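# Guide a leather strip along the fence through the knives

## Task

Place the leather strip on the table lying along the guide fence. Then push its leading end into the spinning knives without the grippers ever touching the knives. Carry it fully through the gap between the knives and the roller so it comes out onto the table on the far side, still aligned with the fence.

## Robot and tools

ROBOT AND FRAME. Two Piper arms, left_arm and right_arm, each with a parallel two-finger gripper and a wrist camera (cam_left_wrist, cam_right_wrist, both 896x504). The scene frame has its origin at table-top height, halfway between the arms' nominal bases. +x points out across the table, +y points toward left_arm, and +z points up. The arm names do not match image sides. Measured bases: left_arm at (+0.002, +0.206, +0.038) m, right_arm at (+0.007, -0.255, +0.038) m, both with almost no yaw. On each gripper the fingers extend along its own +z axis and close along its y axis. end_effector_position is the point midway between the pads, roughly 5 mm short of the fingertips. Reported hand positions and orientations can be a few centimetres wrong, more so at long reach.

execute_actions(actions, cameras). actions is a list of actions, and each action lasts 0.5 s. An action holds up to 15 rows, one per 1/30 s control step. If you give fewer rows, the last row repeats until the 15 steps are filled. Every row has 14 numbers, each in [-1, 1], and both arms are always included: left dx, dy, dz, rx, ry, rz, opening, then the same seven for right. The six pose numbers are an offset along the scene axes, measured from that arm's Hand target as it stood when the action began. Every row counts from that same starting point, not from the row before it. Sending the same offset again in a later action moves the hand further. Scale: 1.0 equals 0.6 m for dx/dy/dz, and 180 degrees for the rotation vector rx/ry/rz. The rotation turns about the Hand target's position. Six zeros re-command the current Hand target. The opening is absolute, not an offset: +1 is fully open (0.070 m) and -1 is closed. A full close takes about 1 s. To keep a gripper as it is, repeat its present opening, because 0 means half open. Images come back only when actions is empty or when cameras names them; ["all"] requests every camera.

move(target, speed, blend, opening_speed, grip_force, blocking, cameras). target is either one 14-number row laid out as above, or a list of up to 15 such rows. Every row is an offset from the Hand targets at the start of the move, not from the previous row. Each gripper follows a straight path and all arms finish together, within at most 10 s in total. speed is the top path speed in m/s (0.002 to 2.2, default 0.25). Rotation is limited to twice that value in rad/s. You may give one speed, or one per target. blend, in metres, rounds off corners at intermediate targets; 0 means stop at each one. opening_speed is how fast the opening command changes, per second on the -1..+1 scale, at least 0.2. grip_force is the pad force limit in newtons (5 to 20), either one value or one per arm, and it stays until changed. blocking=false returns after about 0.5 s while the move keeps running. The result includes a move: line with the outcome: done, off_target, moving, held or fault. It may also note limits=paced (pose clipped) or limits=held (a step withheld). Neither done nor off_target tells you whether anything was touched. Moves do not avoid obstacles. Faster moves lag, drift off the path and hit harder.

wait(seconds 0..10) lets the scene run while each arm holds its last command. stop() brakes a running move. zoom_image(camera, region=[x0,y0,x1,y1]) enlarges part of the latest image from cam_left_wrist or cam_right_wrist. Coordinates are pixels from the top-left corner, and the region can be at most 504x504. read_manual() returns licence texts only. finished_scene(scene) ends the current scene and cannot be undone. The strip must stay correctly placed after the robot lets go.

RESULTS. For each arm you get end_effector_position (m) and end_effector_quat_wxyz in the scene frame. Hand target is the pose currently commanded, after clipping, and the next offsets count from it. Tool commands shows each gripper's current command. grip_measured is the measured opening on the command scale. You also get joint positions (the last value is the opening in metres) and joint torques; these include gravity, are noisy and carry offsets. Calls that ran actions also list hand positions at some steps. A hand often comes to rest short of its Hand target. Any later command, even all zeros, asks for the target again. If it still falls short, send the remaining distance as an offset.

LIMITS AND CAUTIONS. At each step the commanded orientation is clipped to within 32 degrees of the measured one, so large turns need several steps. To grip, command an opening about 0.05 below the grip_measured value at first contact for full force, and less than that for a lighter hold. The strip is thin, and anything under about 2 mm is gripped more weakly. A clearance check holds back commands that would bring the arms too close together, but fingers can still meet. Never let the arms press each other or close a gripper on the other arm. Contact torque reaching a joint's load limit stops that arm for 10 s. The limits are 21.8 N m for the waist, shoulder and elbow, and 7.6 N m for the three wrist joints, which can only supply about 4 N m. Holding loads, stretching the arm out or pushing toward an unreachable pose heats the motors. MOTOR HOT appears at 65 °C, and at 80 °C that arm goes limp and drops for 30 to 60 s or longer. Keep paths away from each arm's own base. Loose objects may occasionally get a small push. Do not let the strip fall off the table or leave it anywhere off the table. Do not drop it or release it while it is moving, and do not slam into the fixed machine. Keep both grippers clear of the turning knives.

Each tool is called after ">>>" as name(argument=value, ...), one argument or row to a line, values as JSON.

## Session

>>> execute_actions(
  actions=[],
)

Scene clock: 0.00 s.
left_arm: end_effector_position=(+0.1998, +0.4076, +0.3557) grip_measured=+0.99 end_effector_quat_wxyz=(+0.681, -0.323, +0.657, +0.024) | right_arm: end_effector_position=(+0.3137, -0.3611, +0.2237) grip_measured=+0.98 end_effector_quat_wxyz=(+0.240, -0.347, +0.904, -0.065)
Joint positions: left_arm=[1.588 0.868 -0.573 -1.608 1.042 1.348 0.07] | right_arm=[-0.54 1.371 -1.086 0.349 0.985 -1.399 0.069]
Joint torques (N m): no reading
Hand target: left_arm +0.1998, +0.4076, +0.3557; +0.681, -0.323, +0.657, +0.024 | right_arm +0.3137, -0.3611, +0.2237; +0.240, -0.347, +0.904, -0.065
Tool commands: left_gripper/opening=+1.0 right_gripper/opening=+1.0

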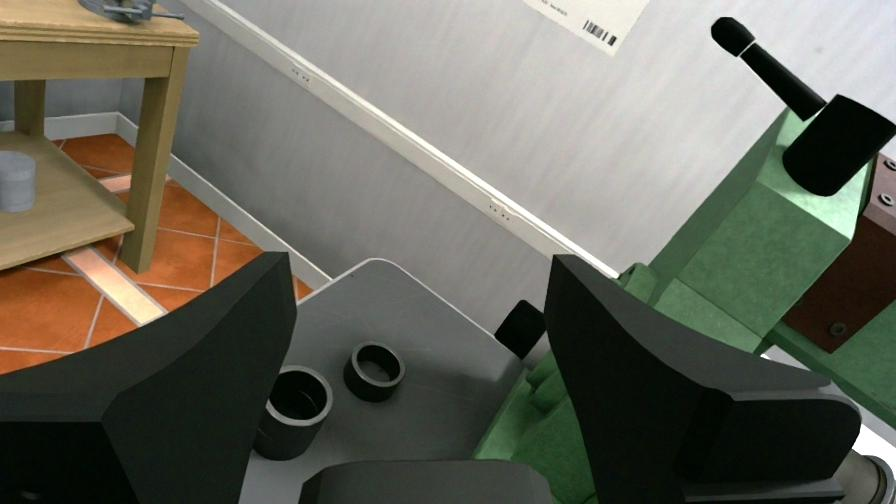

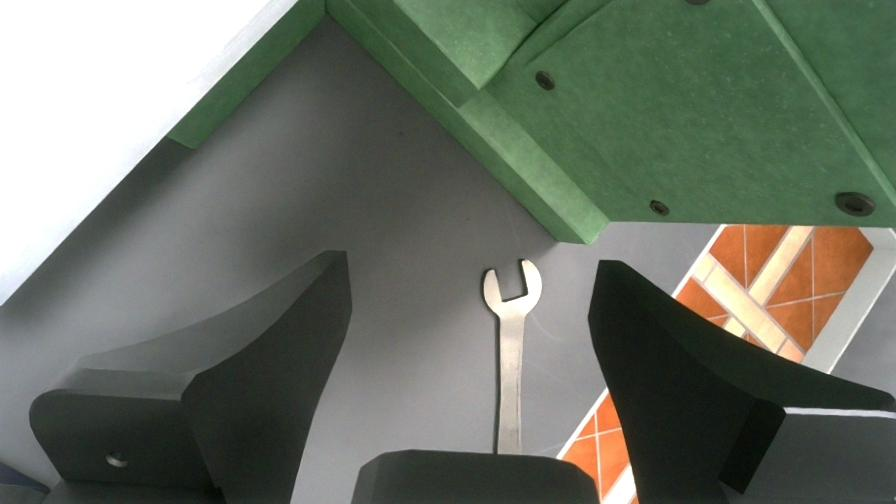

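>>> move(
  target=[0,0,0,0,0,0,1, -0.1895,0.0,0.294,0.1596,-0.1874,-0.1704,1],
  cameras=["all"],
  speed=0.2,
)

Scene clock: 4.13 s.
left_arm: end_effector_position=(+0.1998, +0.4076, +0.3557) grip_measured=+0.99 end_effector_quat_wxyz=(+0.681, -0.323, +0.657, +0.024) | right_arm: end_effector_position=(+0.2007, -0.3608, +0.3999) grip_measured=+0.98 end_effector_quat_wxyz=(+0.489, +0.088, +0.856, -0.139)
Joint positions: left_arm=[1.588 0.868 -0.573 -1.608 1.042 1.348 0.07] | right_arm=[-1.213 0.744 -1.094 0.75 1.229 -0.956 0.069]
Joint torques (N m): left_arm=[0.03 -0.01 -4.23 -0.95 0.27 -0.04] | right_arm=[0.41 3.55 -3.32 0.87 -0.09 0.06]
Hand target: left_arm +0.1998, +0.4076, +0.3557; +0.681, -0.323, +0.657, +0.024 | right_arm +0.2000, -0.3611, +0.4001; +0.538, +0.000, +0.843, +0.000
Off the commanded pose: left_arm 0.000 m, 0 deg | right_arm 0.001 m, 20 deg.
joint sent to its limit (right arm) — joint 5 (wrist pitch), upper limit. The joint targets are off in orientation, not in position.
move: off_target (right_arm)

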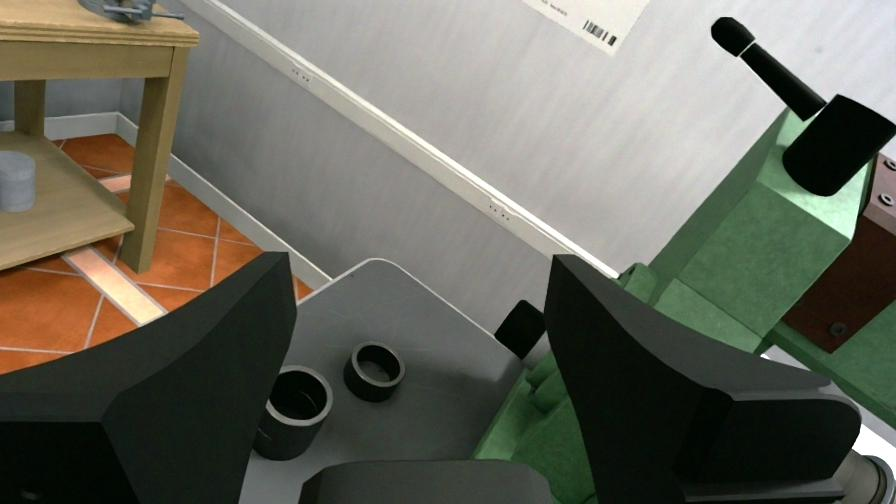

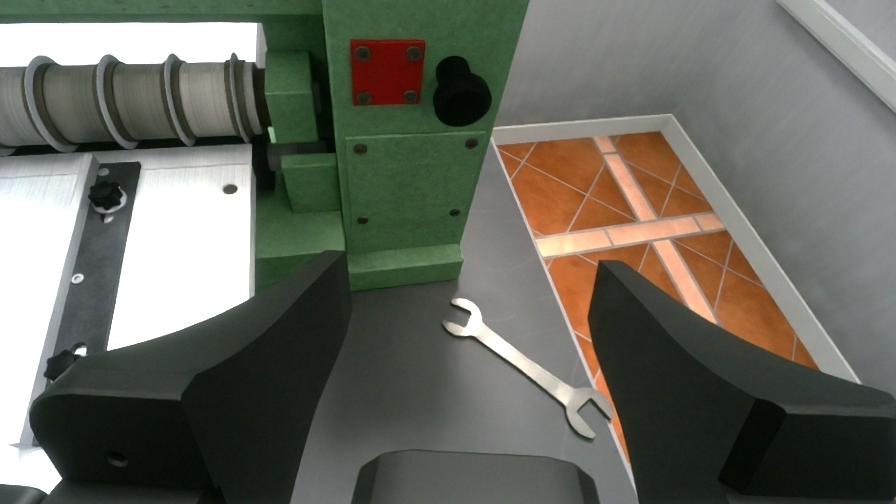

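>>> move(
  target=[0,0,0,0,0,0,1, 0.0833,0.2352,0.0333,0,0.0278,0,1],
  cameras=["cam_right_wrist"],
  speed=0.2,
)

Scene clock: 7.33 s.
left_arm: end_effector_position=(+0.1998, +0.4076, +0.3557) grip_measured=+0.99 end_effector_quat_wxyz=(+0.681, -0.323, +0.657, +0.024) | right_arm: end_effector_position=(+0.2500, -0.2200, +0.4206) grip_measured=+0.98 end_effector_quat_wxyz=(+0.501, +0.000, +0.865, +0.001)
Joint positions: left_arm=[1.588 0.868 -0.573 -1.608 1.042 1.348 0.07] | right_arm=[0.594 0.864 -1.231 -0.574 1.135 0.599 0.069]
Joint torques (N m): left_arm=[0.19 -0.16 -4.15 -0.94 0.29 -0.02] | right_arm=[0.08 1.97 -2.51 -0.44 -0.35 0.09]
Hand target: left_arm +0.1998, +0.4076, +0.3557; +0.681, -0.323, +0.657, +0.024 | right_arm +0.2500, -0.2200, +0.4201; +0.500, +0.000, +0.866, +0.000
Off the commanded pose: left_arm 0.000 m, 0 deg | right_arm 0.000 m, 0 deg.
move: done
Images, in order (width x height): cam_right_wrist 896x504.

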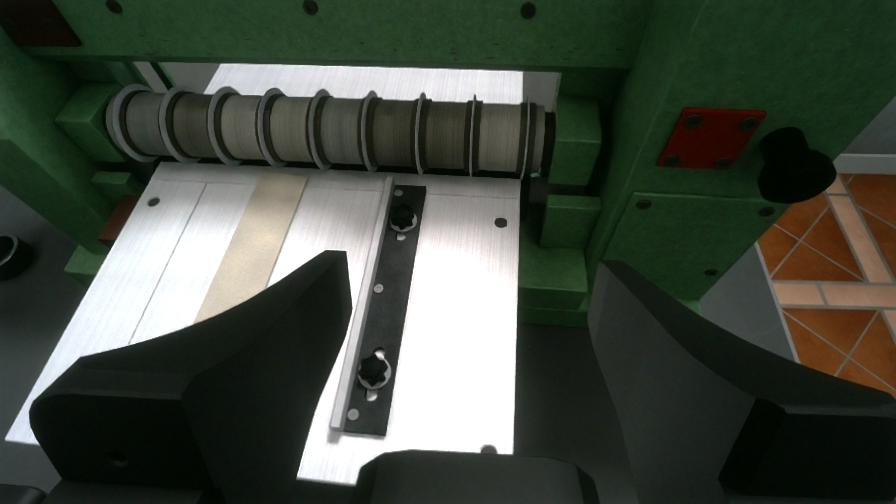

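>>> zoom_image(
  camera="cam_right_wrist",
  region=[60, 40, 560, 320],
)

>>> zoom_image(
  camera="cam_right_wrist",
  region=[150, 60, 550, 260],
)

Scaled by 1.008.

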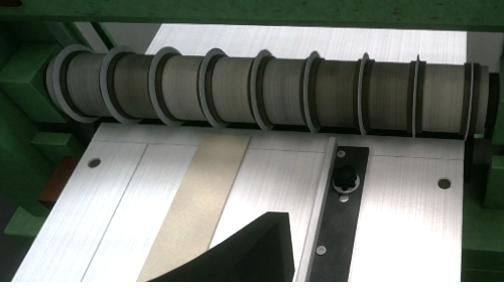

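Scaled by 1.260.

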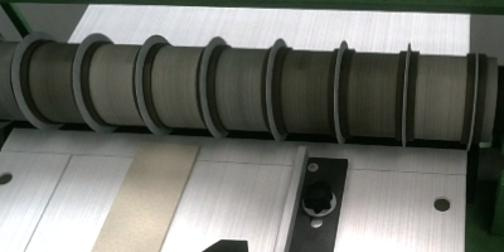

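>>> move(
  target=[0.0837,-0.4793,0.1072,0.0923,0.1713,-0.1914,1, 0,0,0,0,0,0,1],
  cameras=["cam_left_wrist"],
  speed=0.25,
)

Scene clock: 11.80 s.
left_arm: end_effector_position=(+0.2506, +0.1200, +0.4192) grip_measured=+0.99 end_effector_quat_wxyz=(+0.506, +0.014, +0.862, -0.024) | right_arm: end_effector_position=(+0.2500, -0.2200, +0.4202) grip_measured=+0.98 end_effector_quat_wxyz=(+0.501, +0.000, +0.866, +0.000)
Joint positions: left_arm=[-0.876 0.953 -1.246 0.785 1.216 -0.882 0.07] | right_arm=[0.594 0.864 -1.23 -0.574 1.135 0.599 0.069]
Joint torques (N m): left_arm=[0.31 -1.47 -4.45 0.71 -0.49 0.1] | right_arm=[-0.59 0.62 -2.49 -0.46 -0.53 0.2]
Hand target: left_arm +0.2500, +0.1200, +0.4200; +0.500, +0.000, +0.866, +0.000 | right_arm +0.2500, -0.2200, +0.4201; +0.500, +0.000, +0.866, +0.000
Off the commanded pose: left_arm 0.001 m, 3 deg | right_arm 0.000 m, 0 deg.
joint sent to its limit (left arm) — joint 5 (wrist pitch), upper limit. The joint targets are off in orientation, not in position.
move: off_target (left_arm)
Images, in order (width x height): cam_left_wrist 896x504.

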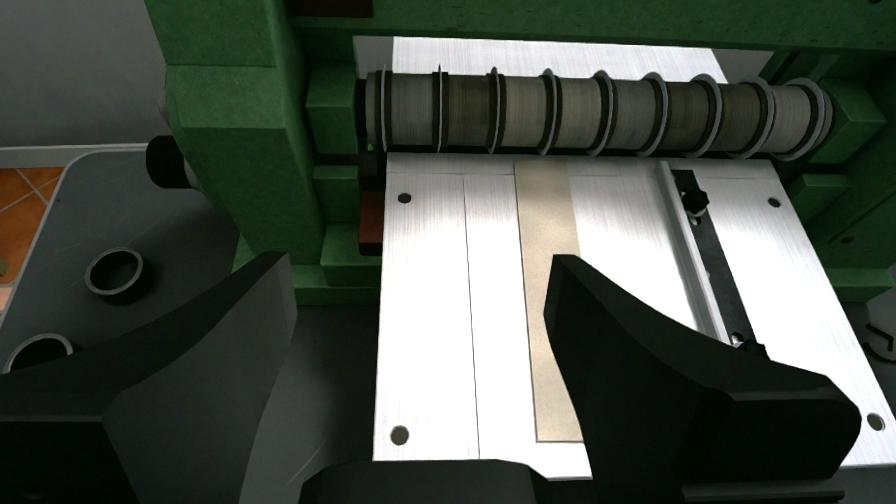

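>>> zoom_image(
  camera="cam_left_wrist",
  region=[350, 30, 852, 220],
)

>>> zoom_image(
  camera="cam_left_wrist",
  region=[480, 120, 740, 250],
)

>>> zoom_image(
  camera="cam_left_wrist",
  region=[360, 380, 620, 504],
)

Scaled by 1.004.

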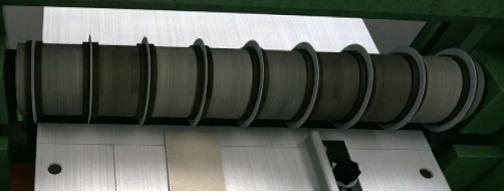

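Scaled by 1.938.

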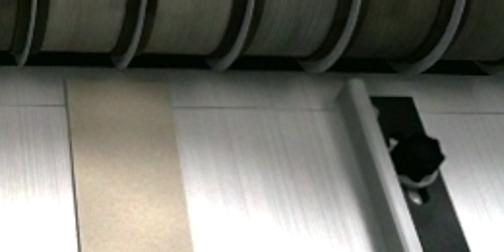

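Scaled by 1.938.

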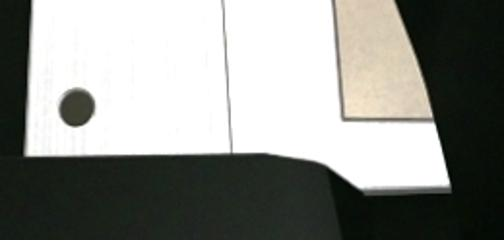

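>>> move(
  target=[0.1833,-0.1167,-0.1,0,0.14,0,1, 0,0,0,0,0,0,1],
  cameras=["cam_left_wrist"],
  speed=0.2,
)

Scene clock: 15.53 s.
left_arm: end_effector_position=(+0.3602, +0.0499, +0.3595) grip_measured=+0.99 end_effector_quat_wxyz=(+0.339, +0.008, +0.940, -0.026) | right_arm: end_effector_position=(+0.2500, -0.2200, +0.4202) grip_measured=+0.98 end_effector_quat_wxyz=(+0.501, +0.000, +0.866, +0.000)
Joint positions: left_arm=[-0.537 1.519 -1.688 0.334 1.216 -0.588 0.07] | right_arm=[0.594 0.864 -1.23 -0.574 1.135 0.599 0.069]
Joint torques (N m): left_arm=[0.1 -8.56 -3.56 0.39 -0.26 -0.14] | right_arm=[-0.53 -0.85 -2.5 -0.5 -0.56 0.18]
Hand target: left_arm +0.3600, +0.0500, +0.3600; +0.299, +0.000, +0.954, +0.000 | right_arm +0.2500, -0.2200, +0.4201; +0.500, +0.000, +0.866, +0.000
Off the commanded pose: left_arm 0.001 m, 6 deg | right_arm 0.000 m, 0 deg.
joint sent to its limit (left arm) — joint 5 (wrist pitch), upper limit. The joint targets are off in orientation, not in position.
move: off_target (left_arm)
Images, in order (width x height): cam_left_wrist 896x504.

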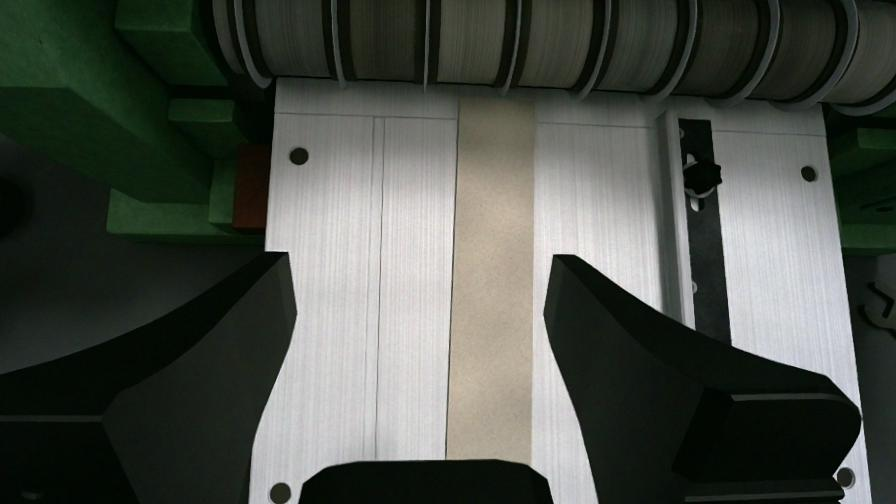

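>>> zoom_image(
  camera="cam_left_wrist",
  region=[420, 60, 740, 240],
)

>>> zoom_image(
  camera="cam_left_wrist",
  region=[430, 80, 560, 150],
)

Scaled by 1.575.

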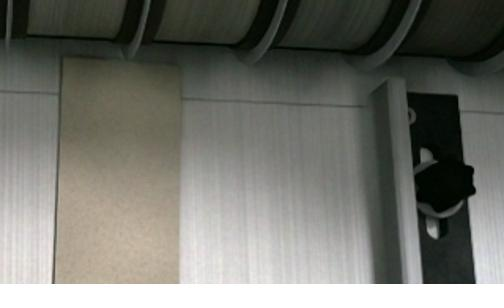

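Scaled by 3.877.

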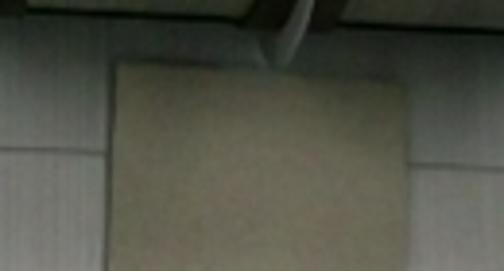

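>>> zoom_image(
  camera="cam_left_wrist",
  region=[640, 90, 760, 220],
)

>>> zoom_image(
  camera="cam_left_wrist",
  region=[640, 220, 760, 350],
)

>>> zoom_image(
  camera="cam_left_wrist",
  region=[780, 80, 896, 210],
)

>>> zoom_image(
  camera="cam_left_wrist",
  region=[780, 380, 896, 504],
)

>>> zoom_image(
  camera="cam_left_wrist",
  region=[230, 60, 480, 190],
)

>>> zoom_image(
  camera="cam_left_wrist",
  region=[230, 380, 480, 504],
)

Scaled by 3.877.

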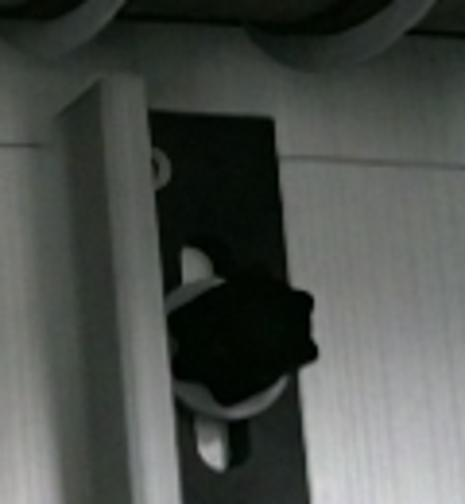

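Scaled by 3.877.

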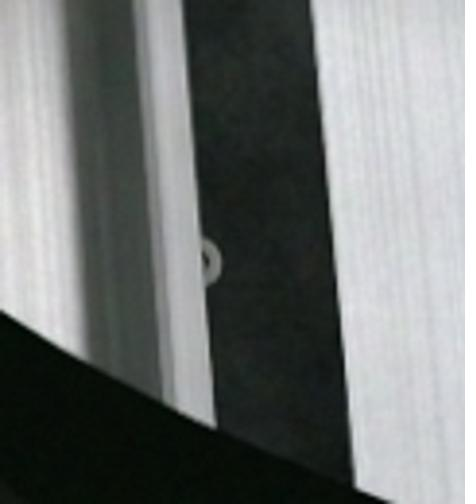

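Scaled by 3.877.

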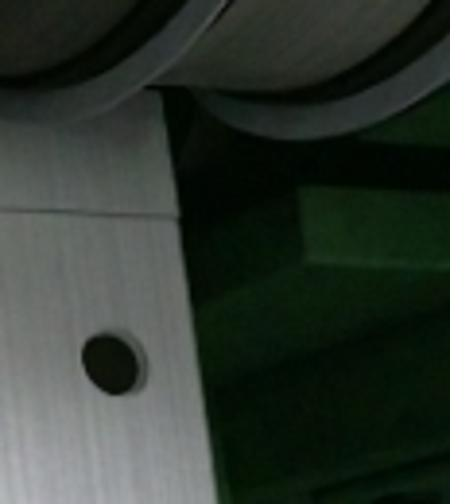

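Scaled by 4.065.

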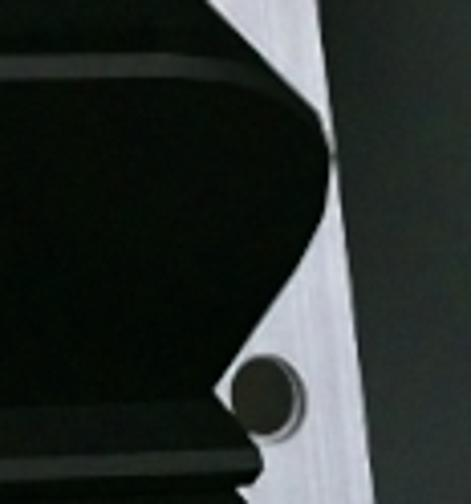

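Scaled by 2.016.

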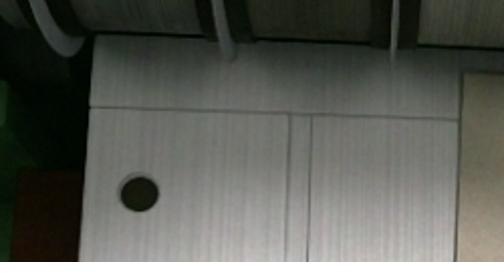

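Scaled by 2.016.

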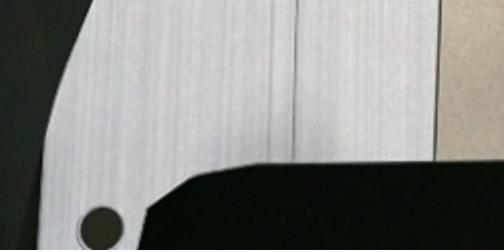

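>>> move(
  target=[0.0333,-0.0333,-0.1833,0,-0.3067,0,1, 0,0,0,0,0,0,1],
  cameras=["all"],
  speed=0.2,
)

Scene clock: 22.87 s.
left_arm: end_effector_position=(+0.3800, +0.0302, +0.2501) grip_measured=+0.99 end_effector_quat_wxyz=(+0.612, +0.000, +0.788, +0.069) | right_arm: end_effector_position=(+0.2500, -0.2200, +0.4202) grip_measured=+0.98 end_effector_quat_wxyz=(+0.501, +0.000, +0.866, +0.000)
Joint positions: left_arm=[-0.834 1.607 -0.85 1.739 0.971 -2.107 0.07] | right_arm=[0.594 0.864 -1.23 -0.574 1.135 0.599 0.069]
Joint torques (N m): left_arm=[-0.14 -8.07 -4.14 0.81 0.84 -0.07] | right_arm=[-0.58 -0.93 -2.65 -0.57 -0.52 0.2]
Hand target: left_arm +0.3799, +0.0300, +0.2500; +0.707, +0.000, +0.707, +0.000 | right_arm +0.2500, -0.2200, +0.4201; +0.500, +0.000, +0.866, +0.000
Off the commanded pose: left_arm 0.000 m, 16 deg | right_arm 0.000 m, 0 deg.
joint sent to its limit (left arm) — joint 4 (forearm roll), upper limit; joint 6 (wrist roll), lower limit. The joint targets are off in orientation, not in position.
move: off_target (left_arm)

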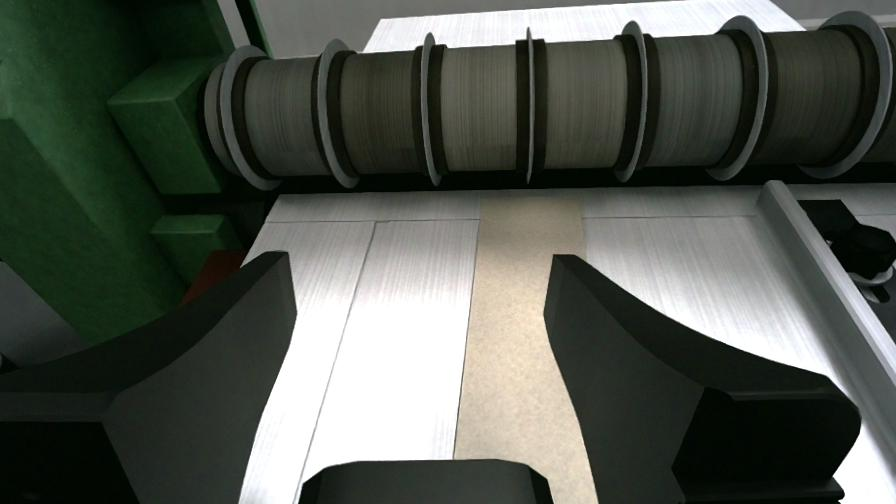

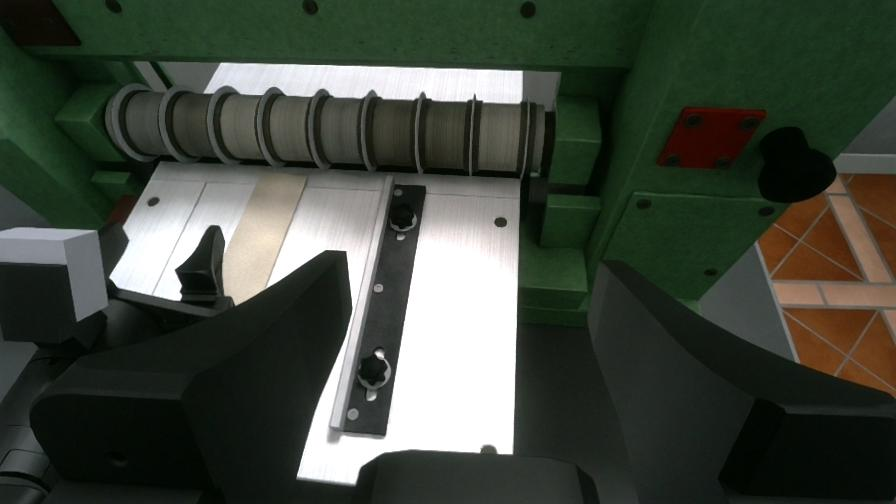

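>>> zoom_image(
  camera="cam_left_wrist",
  region=[400, 130, 680, 270],
)

>>> wait(
  seconds=0.3,
  cameras=["cam_left_wrist"],
)

>>> zoom_image(
  camera="cam_left_wrist",
  region=[400, 130, 680, 270],
)

Scaled by 1.800.

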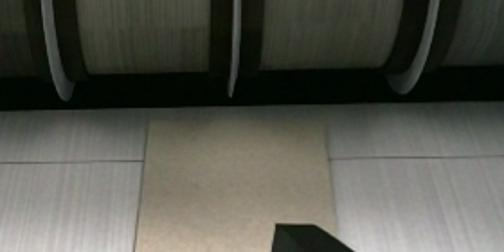

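Scene clock: 23.37 s.
left_arm: end_effector_position=(+0.3800, +0.0302, +0.2501) grip_measured=+0.99 end_effector_quat_wxyz=(+0.612, +0.000, +0.788, +0.069) | right_arm: end_effector_position=(+0.2500, -0.2200, +0.4202) grip_measured=+0.98 end_effector_quat_wxyz=(+0.501, +0.000, +0.866, +0.000)
Joint positions: left_arm=[-0.834 1.607 -0.85 1.739 0.971 -2.107 0.07] | right_arm=[0.594 0.864 -1.23 -0.574 1.135 0.599 0.069]
Joint torques (N m): left_arm=[0.01 -9.02 -4.15 0.81 0.88 -0.17] | right_arm=[-0.65 -0.97 -2.58 -0.56 -0.55 0.21]
Hand target: left_arm +0.3799, +0.0300, +0.2500; +0.707, +0.000, +0.707, +0.000 | right_arm +0.2500, -0.2200, +0.4201; +0.500, +0.000, +0.866, +0.000
Tool commands: left_gripper/opening=+1.0 right_gripper/opening=+1.0
Off the commanded pose: left_arm 0.000 m, 16 deg | right_arm 0.000 m, 0 deg.
wait: 0.30 s; at rest from the start
Images, in order (width x height): cam_left_wrist 896x504.

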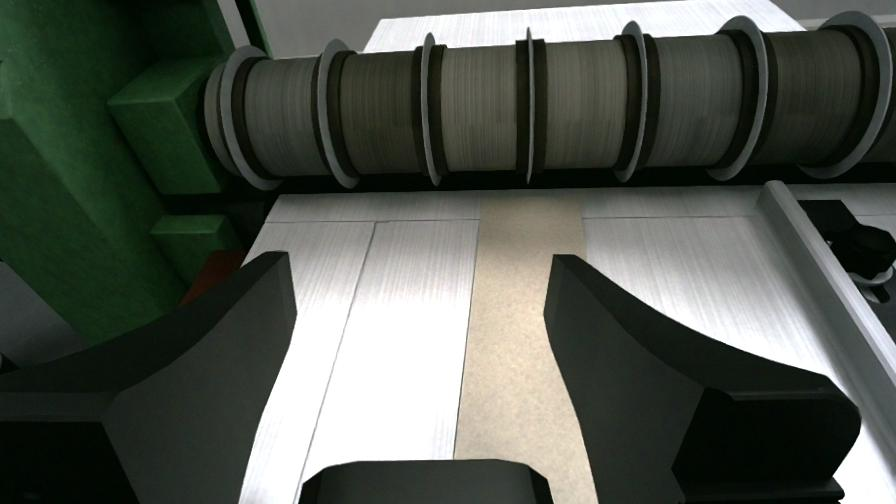

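Scaled by 1.800.

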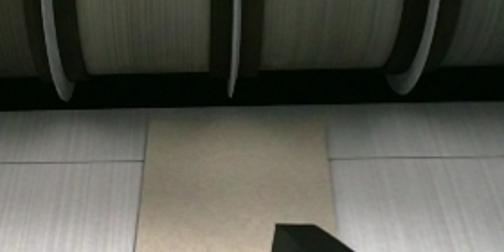

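>>> move(
  target=[-0.1,0.0833,0.2167,0.0624,0.3292,-0.1082,-1, 0,0,0,0,0,0,-1],
  cameras=["all"],
  speed=0.2,
)

Scene clock: 27.07 s.
left_arm: end_effector_position=(+0.3198, +0.0801, +0.3797) grip_measured=-1.00 end_effector_quat_wxyz=(+0.336, +0.175, +0.923, -0.064) | right_arm: end_effector_position=(+0.2500, -0.2200, +0.4202) grip_measured=-1.00 end_effector_quat_wxyz=(+0.501, +0.000, +0.866, +0.000)
Joint positions: left_arm=[-0.33 1.333 -1.588 0.002 1.216 -0.004 0] | right_arm=[0.594 0.864 -1.23 -0.574 1.135 0.599 0]
Joint torques (N m): left_arm=[0.14 -3.76 -4.51 0.07 -0.55 -0.27] | right_arm=[-0.39 -1 -2.39 -0.58 -0.55 0.19]
Hand target: left_arm +0.3199, +0.0800, +0.3800; +0.255, +0.180, +0.949, -0.048 | right_arm +0.2500, -0.2200, +0.4201; +0.500, +0.000, +0.866, +0.000
Off the commanded pose: left_arm 0.000 m, 10 deg | right_arm 0.000 m, 0 deg.
joint sent to its limit (left arm) — joint 5 (wrist pitch), upper limit. The joint targets are off in orientation, not in position.
move: off_target (left_arm)

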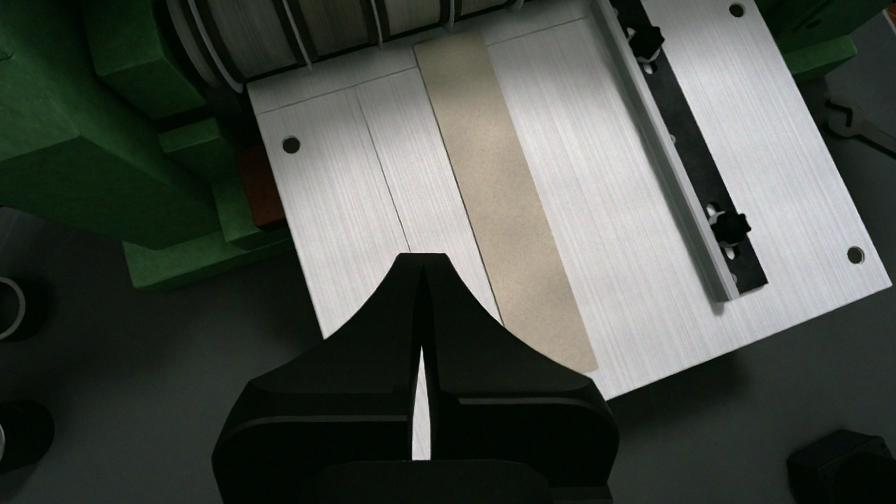

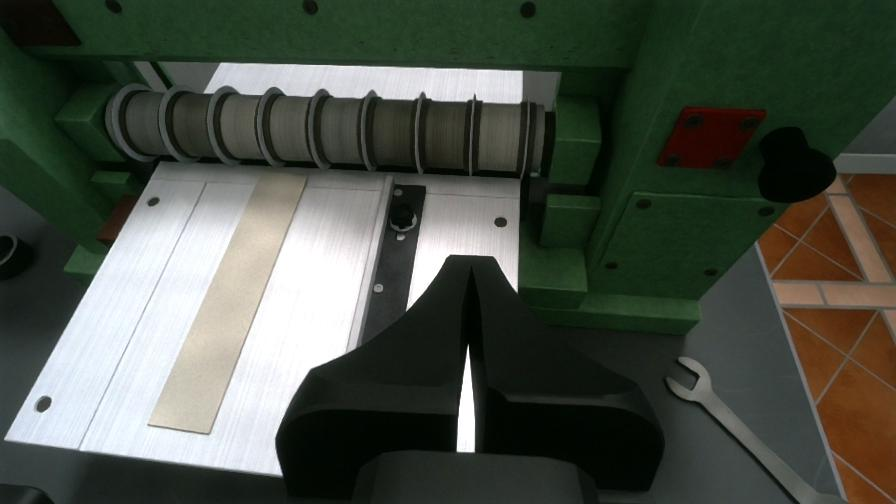

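>>> move(
  target=[0.0668,-0.0167,-0.2333,0.0105,0.055,0.1192,-1, 0,0,0,0,0,0,-1],
  cameras=["all"],
  speed=0.15,
)

Scene clock: 30.67 s.
left_arm: end_effector_position=(+0.3601, +0.0700, +0.2394) grip_measured=-1.00 end_effector_quat_wxyz=(+0.173, -0.001, +0.985, +0.001) | right_arm: end_effector_position=(+0.2500, -0.2200, +0.4202) grip_measured=-1.00 end_effector_quat_wxyz=(+0.501, +0.000, +0.866, +0.000)
Joint positions: left_arm=[-0.4 1.657 -1.516 0.161 1.207 -0.486 0] | right_arm=[0.594 0.864 -1.23 -0.574 1.135 0.599 0]
Joint torques (N m): left_arm=[-0.32 -10.19 -4.58 0.28 -0.26 0.09] | right_arm=[-0.57 -0.94 -2.39 -0.59 -0.54 0.21]
Hand target: left_arm +0.3600, +0.0700, +0.2400; +0.174, -0.001, +0.985, +0.000 | right_arm +0.2500, -0.2200, +0.4201; +0.500, +0.000, +0.866, +0.000
Off the commanded pose: left_arm 0.001 m, 0 deg | right_arm 0.000 m, 0 deg.
move: done

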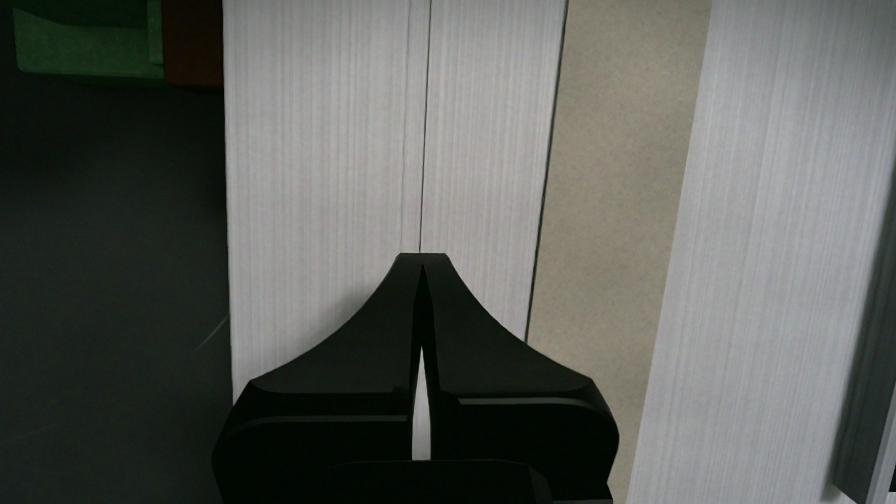

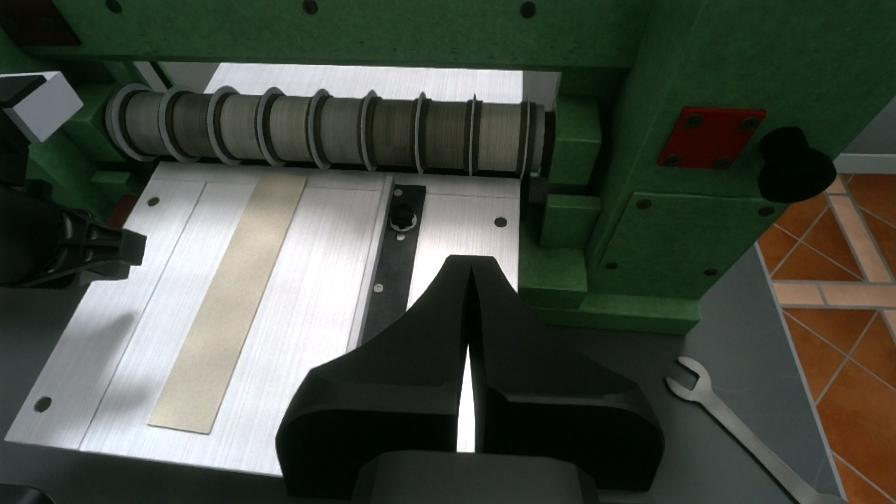

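>>> move(
  target=[0,0,-0.05,0,0,0,-1, 0,0,0,0,0,0,-1],
  cameras=["all"],
  speed=0.06,
)

Scene clock: 31.90 s.
left_arm: end_effector_position=(+0.3597, +0.0701, +0.2094) grip_measured=-1.00 end_effector_quat_wxyz=(+0.173, -0.001, +0.985, +0.001) | right_arm: end_effector_position=(+0.2500, -0.2200, +0.4202) grip_measured=-1.00 end_effector_quat_wxyz=(+0.501, +0.000, +0.866, +0.000)
Joint positions: left_arm=[-0.4 1.658 -1.398 0.169 1.089 -0.506 0] | right_arm=[0.594 0.864 -1.23 -0.574 1.135 0.599 0]
Joint torques (N m): left_arm=[-0.14 -8.8 -4.82 0.27 -0.21 -0.09] | right_arm=[-0.51 -0.92 -2.46 -0.62 -0.53 0.19]
Hand target: left_arm +0.3600, +0.0700, +0.2100; +0.174, -0.001, +0.985, +0.000 | right_arm +0.2500, -0.2200, +0.4201; +0.500, +0.000, +0.866, +0.000
Off the commanded pose: left_arm 0.001 m, 0 deg | right_arm 0.000 m, 0 deg.
move: done

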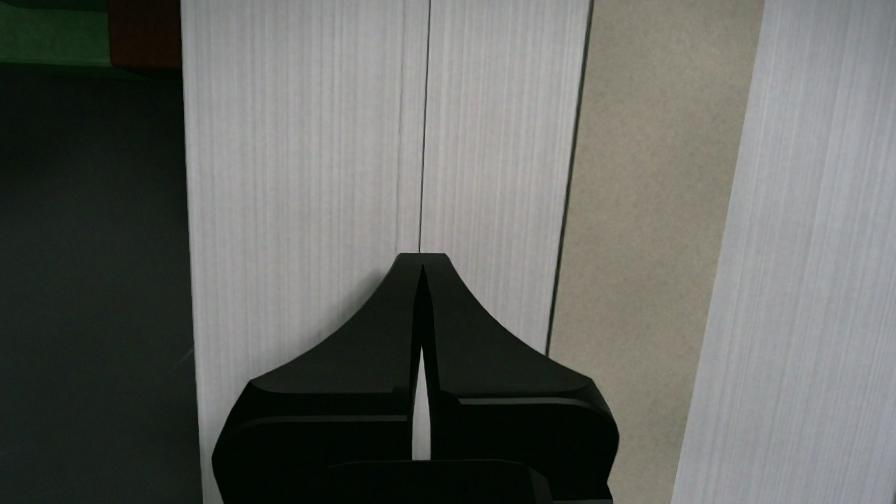

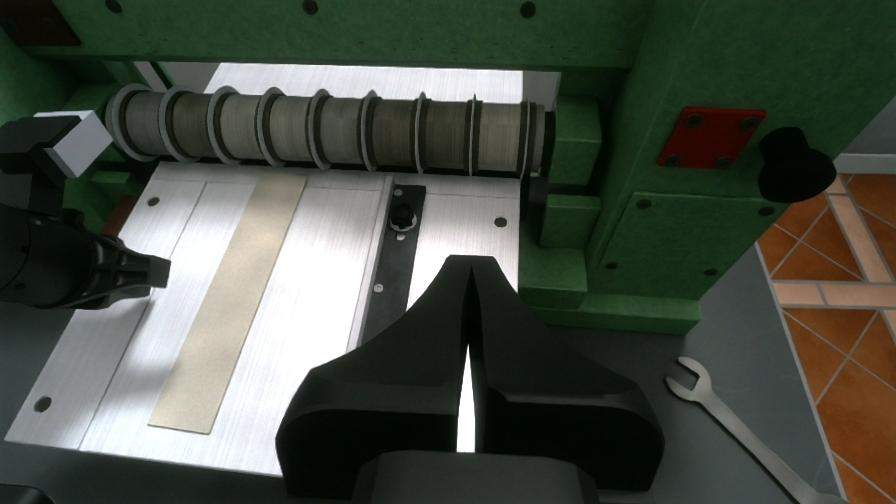

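>>> move(
  target=[0,0,-0.03333,0,0,0,-1, 0,0,0,0,0,0,-1],
  cameras=["all"],
  speed=0.05,
)

Scene clock: 32.80 s.
left_arm: end_effector_position=(+0.3600, +0.0701, +0.1897) grip_measured=-1.00 end_effector_quat_wxyz=(+0.173, +0.000, +0.985, +0.001) | right_arm: end_effector_position=(+0.2500, -0.2200, +0.4202) grip_measured=-1.00 end_effector_quat_wxyz=(+0.501, +0.000, +0.866, +0.000)
Joint positions: left_arm=[-0.4 1.667 -1.329 0.177 1.012 -0.521 0] | right_arm=[0.594 0.864 -1.23 -0.574 1.135 0.599 0]
Joint torques (N m): left_arm=[0.23 -9.02 -4.57 0.26 -0.22 -0.12] | right_arm=[-0.48 -0.89 -2.51 -0.6 -0.53 0.2]
Hand target: left_arm +0.3600, +0.0700, +0.1900; +0.174, -0.001, +0.985, +0.000 | right_arm +0.2500, -0.2200, +0.4201; +0.500, +0.000, +0.866, +0.000
Off the commanded pose: left_arm 0.000 m, 0 deg | right_arm 0.000 m, 0 deg.
move: done

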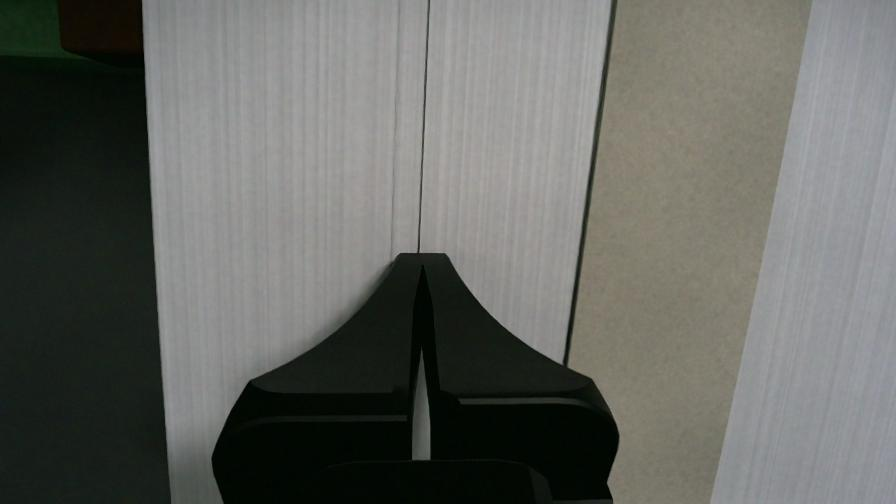

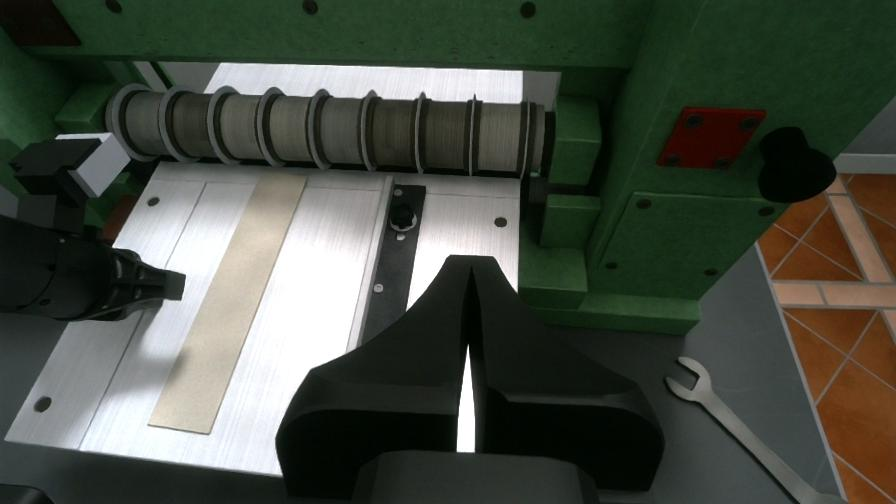

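>>> move(
  target=[0,0,-0.01667,0,0,0,-1, 0,0,0,0,0,0,-1],
  cameras=["all"],
  speed=0.03,
)

Scene clock: 33.87 s.
left_arm: end_effector_position=(+0.3612, +0.0698, +0.1867) grip_measured=-1.00 end_effector_quat_wxyz=(+0.183, -0.001, +0.983, -0.003) | right_arm: end_effector_position=(+0.2500, -0.2200, +0.4202) grip_measured=-1.00 end_effector_quat_wxyz=(+0.501, +0.000, +0.866, +0.000)
Joint positions: left_arm=[-0.4 1.658 -1.301 0.183 0.972 -0.53 0] | right_arm=[0.594 0.864 -1.23 -0.574 1.135 0.599 0]
Joint torques (N m): left_arm=[0.43 14.06 8.58 -0.9 0.35 -0.22] | right_arm=[-0.48 -0.86 -2.46 -0.58 -0.54 0.19]
Hand target: left_arm +0.3600, +0.0700, +0.1800; +0.174, -0.001, +0.985, +0.000 | right_arm +0.2500, -0.2200, +0.4201; +0.500, +0.000, +0.866, +0.000
Off the commanded pose: left_arm 0.007 m, 1 deg | right_arm 0.000 m, 0 deg.
move: off_target (left_arm)

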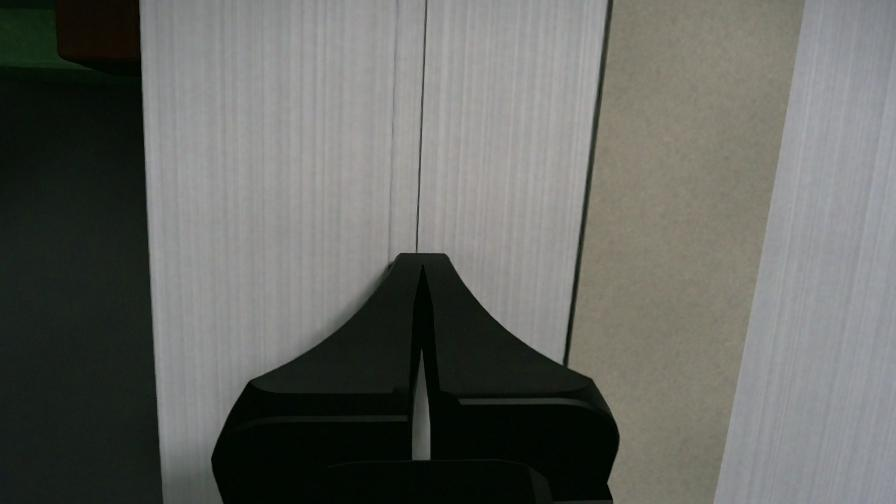

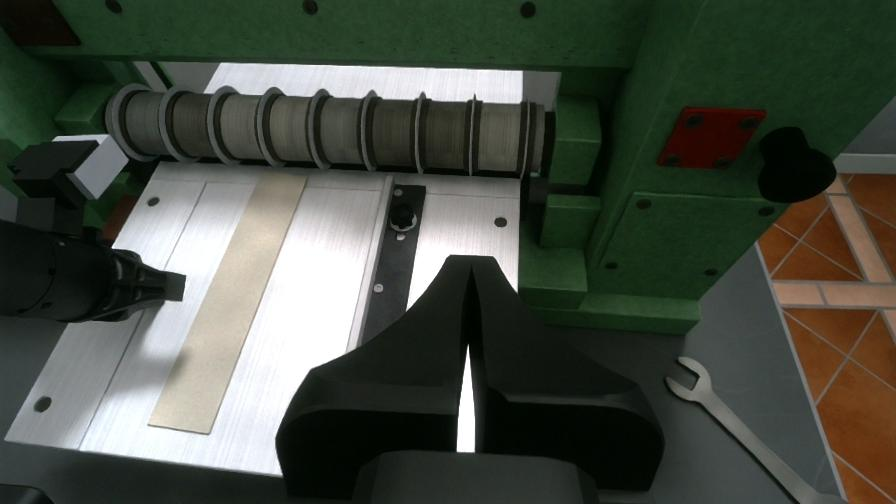

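>>> move(
  target=[0,0,0.01467,0,0,0,-1, 0,0,0,0,0,0,-1],
  cameras=[],
  speed=0.05,
)

Scene clock: 34.73 s.
left_arm: end_effector_position=(+0.3591, +0.0704, +0.1874) grip_measured=-1.00 end_effector_quat_wxyz=(+0.171, -0.001, +0.985, +0.001) | right_arm: end_effector_position=(+0.2500, -0.2200, +0.4202) grip_measured=-1.00 end_effector_quat_wxyz=(+0.501, +0.000, +0.866, +0.000)
Joint positions: left_arm=[-0.4 1.668 -1.324 0.177 1.01 -0.524 0] | right_arm=[0.594 0.864 -1.23 -0.574 1.135 0.599 0]
Joint torques (N m): left_arm=[0.08 3.66 4.69 -0.62 2.84 0.19] | right_arm=[-0.6 -0.88 -2.49 -0.62 -0.51 0.2]
Hand target: left_arm +0.3600, +0.0700, +0.1888; +0.174, -0.001, +0.985, +0.000 | right_arm +0.2500, -0.2200, +0.4201; +0.500, +0.000, +0.866, +0.000
Off the commanded pose: left_arm 0.002 m, 0 deg | right_arm 0.000 m, 0 deg.
move: done
No camera images: "cameras" was empty.

>>> move(
  target=[0,0,0.005,0,0,0,-1, 0,0,0,0,0,0,-1],
  cameras=[],
  speed=0.05,
)

Scene clock: 36.27 s.
left_arm: end_effector_position=(+0.3598, +0.0702, +0.1913) grip_measured=-1.00 end_effector_quat_wxyz=(+0.173, -0.001, +0.985, +0.001) | right_arm: end_effector_position=(+0.2500, -0.2200, +0.4202) grip_measured=-1.00 end_effector_quat_wxyz=(+0.501, +0.000, +0.866, +0.000)
Joint positions: left_arm=[-0.4 1.666 -1.336 0.176 1.021 -0.521 0] | right_arm=[0.594 0.864 -1.23 -0.574 1.135 0.599 0]
Joint torques (N m): left_arm=[-0.01 -10.13 -4.54 0.25 -0.43 0.01] | right_arm=[-0.66 -0.95 -2.42 -0.6 -0.53 0.19]
Hand target: left_arm +0.3600, +0.0700, +0.1918; +0.174, -0.001, +0.985, +0.000 | right_arm +0.2500, -0.2200, +0.4201; +0.500, +0.000, +0.866, +0.000
Off the commanded pose: left_arm 0.001 m, 0 deg | right_arm 0.000 m, 0 deg.
move: done
No camera images: "cameras" was empty.

>>> wait(
  seconds=0.1,
  cameras=["all"],
)

>>> zoom_image(
  camera="cam_right_wrist",
  region=[130, 380, 240, 450],
)

>>> zoom_image(
  camera="cam_left_wrist",
  region=[380, 200, 640, 380],
)

>>> zoom_image(
  camera="cam_right_wrist",
  region=[100, 240, 220, 340],
)

Scene clock: 36.50 s.
left_arm: end_effector_position=(+0.3598, +0.0702, +0.1913) grip_measured=-1.00 end_effector_quat_wxyz=(+0.173, -0.001, +0.985, +0.001) | right_arm: end_effector_position=(+0.2500, -0.2200, +0.4202) grip_measured=-1.00 end_effector_quat_wxyz=(+0.501, +0.000, +0.866, +0.000)
Joint positions: left_arm=[-0.4 1.666 -1.336 0.176 1.021 -0.521 0] | right_arm=[0.594 0.864 -1.23 -0.574 1.135 0.599 0]
Joint torques (N m): left_arm=[-0.15 -10.23 -4.67 0.26 -0.44 -0.03] | right_arm=[-0.57 -0.9 -2.61 -0.61 -0.52 0.2]
Hand target: left_arm +0.3600, +0.0700, +0.1918; +0.174, -0.001, +0.985, +0.000 | right_arm +0.2500, -0.2200, +0.4201; +0.500, +0.000, +0.866, +0.000
Tool commands: left_gripper/opening=-1.0 right_gripper/opening=-1.0
Off the commanded pose: left_arm 0.001 m, 0 deg | right_arm 0.000 m, 0 deg.
wait: 0.10 s; at rest by 0.03 s

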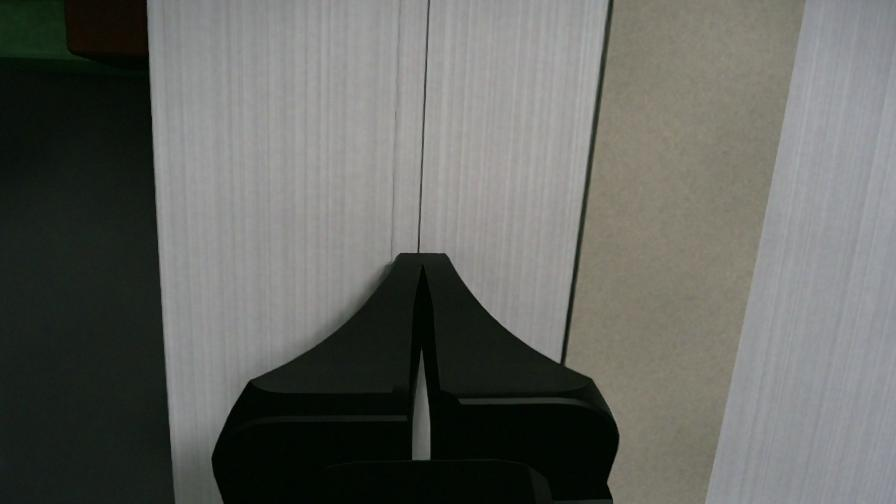

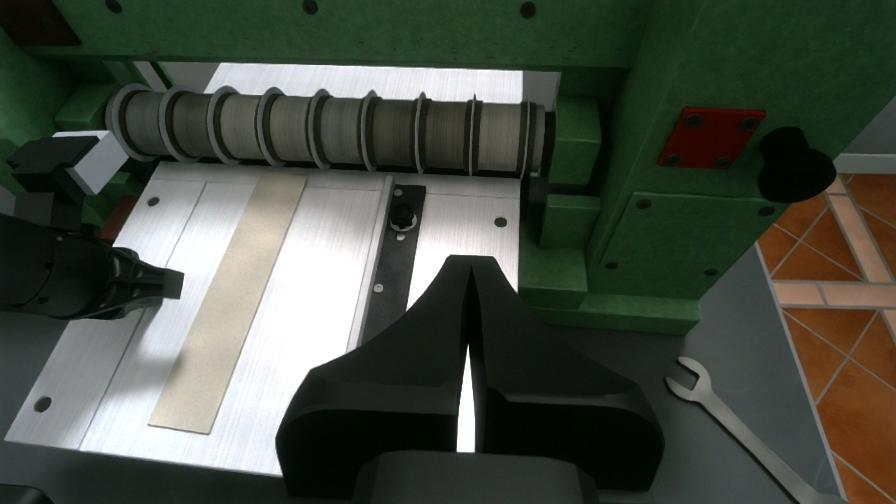

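Scaled by 4.582.

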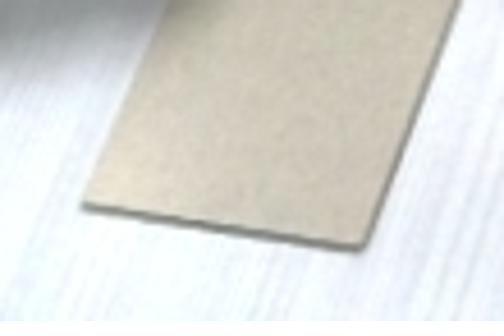

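Scaled by 1.938.

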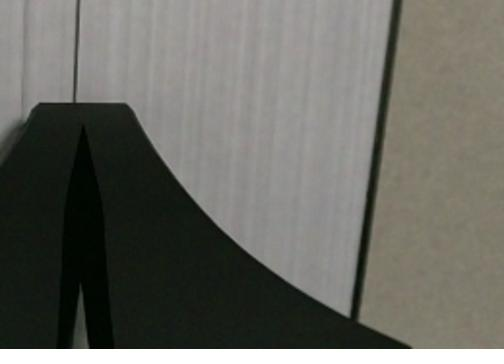

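Scaled by 4.200.

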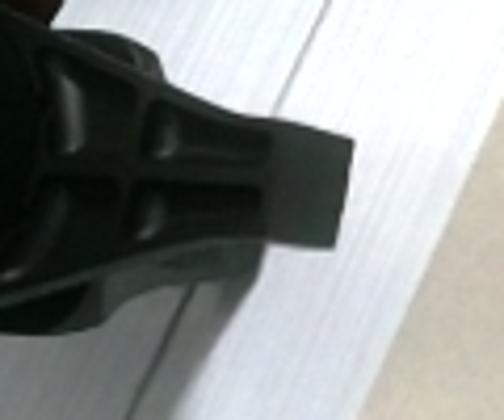

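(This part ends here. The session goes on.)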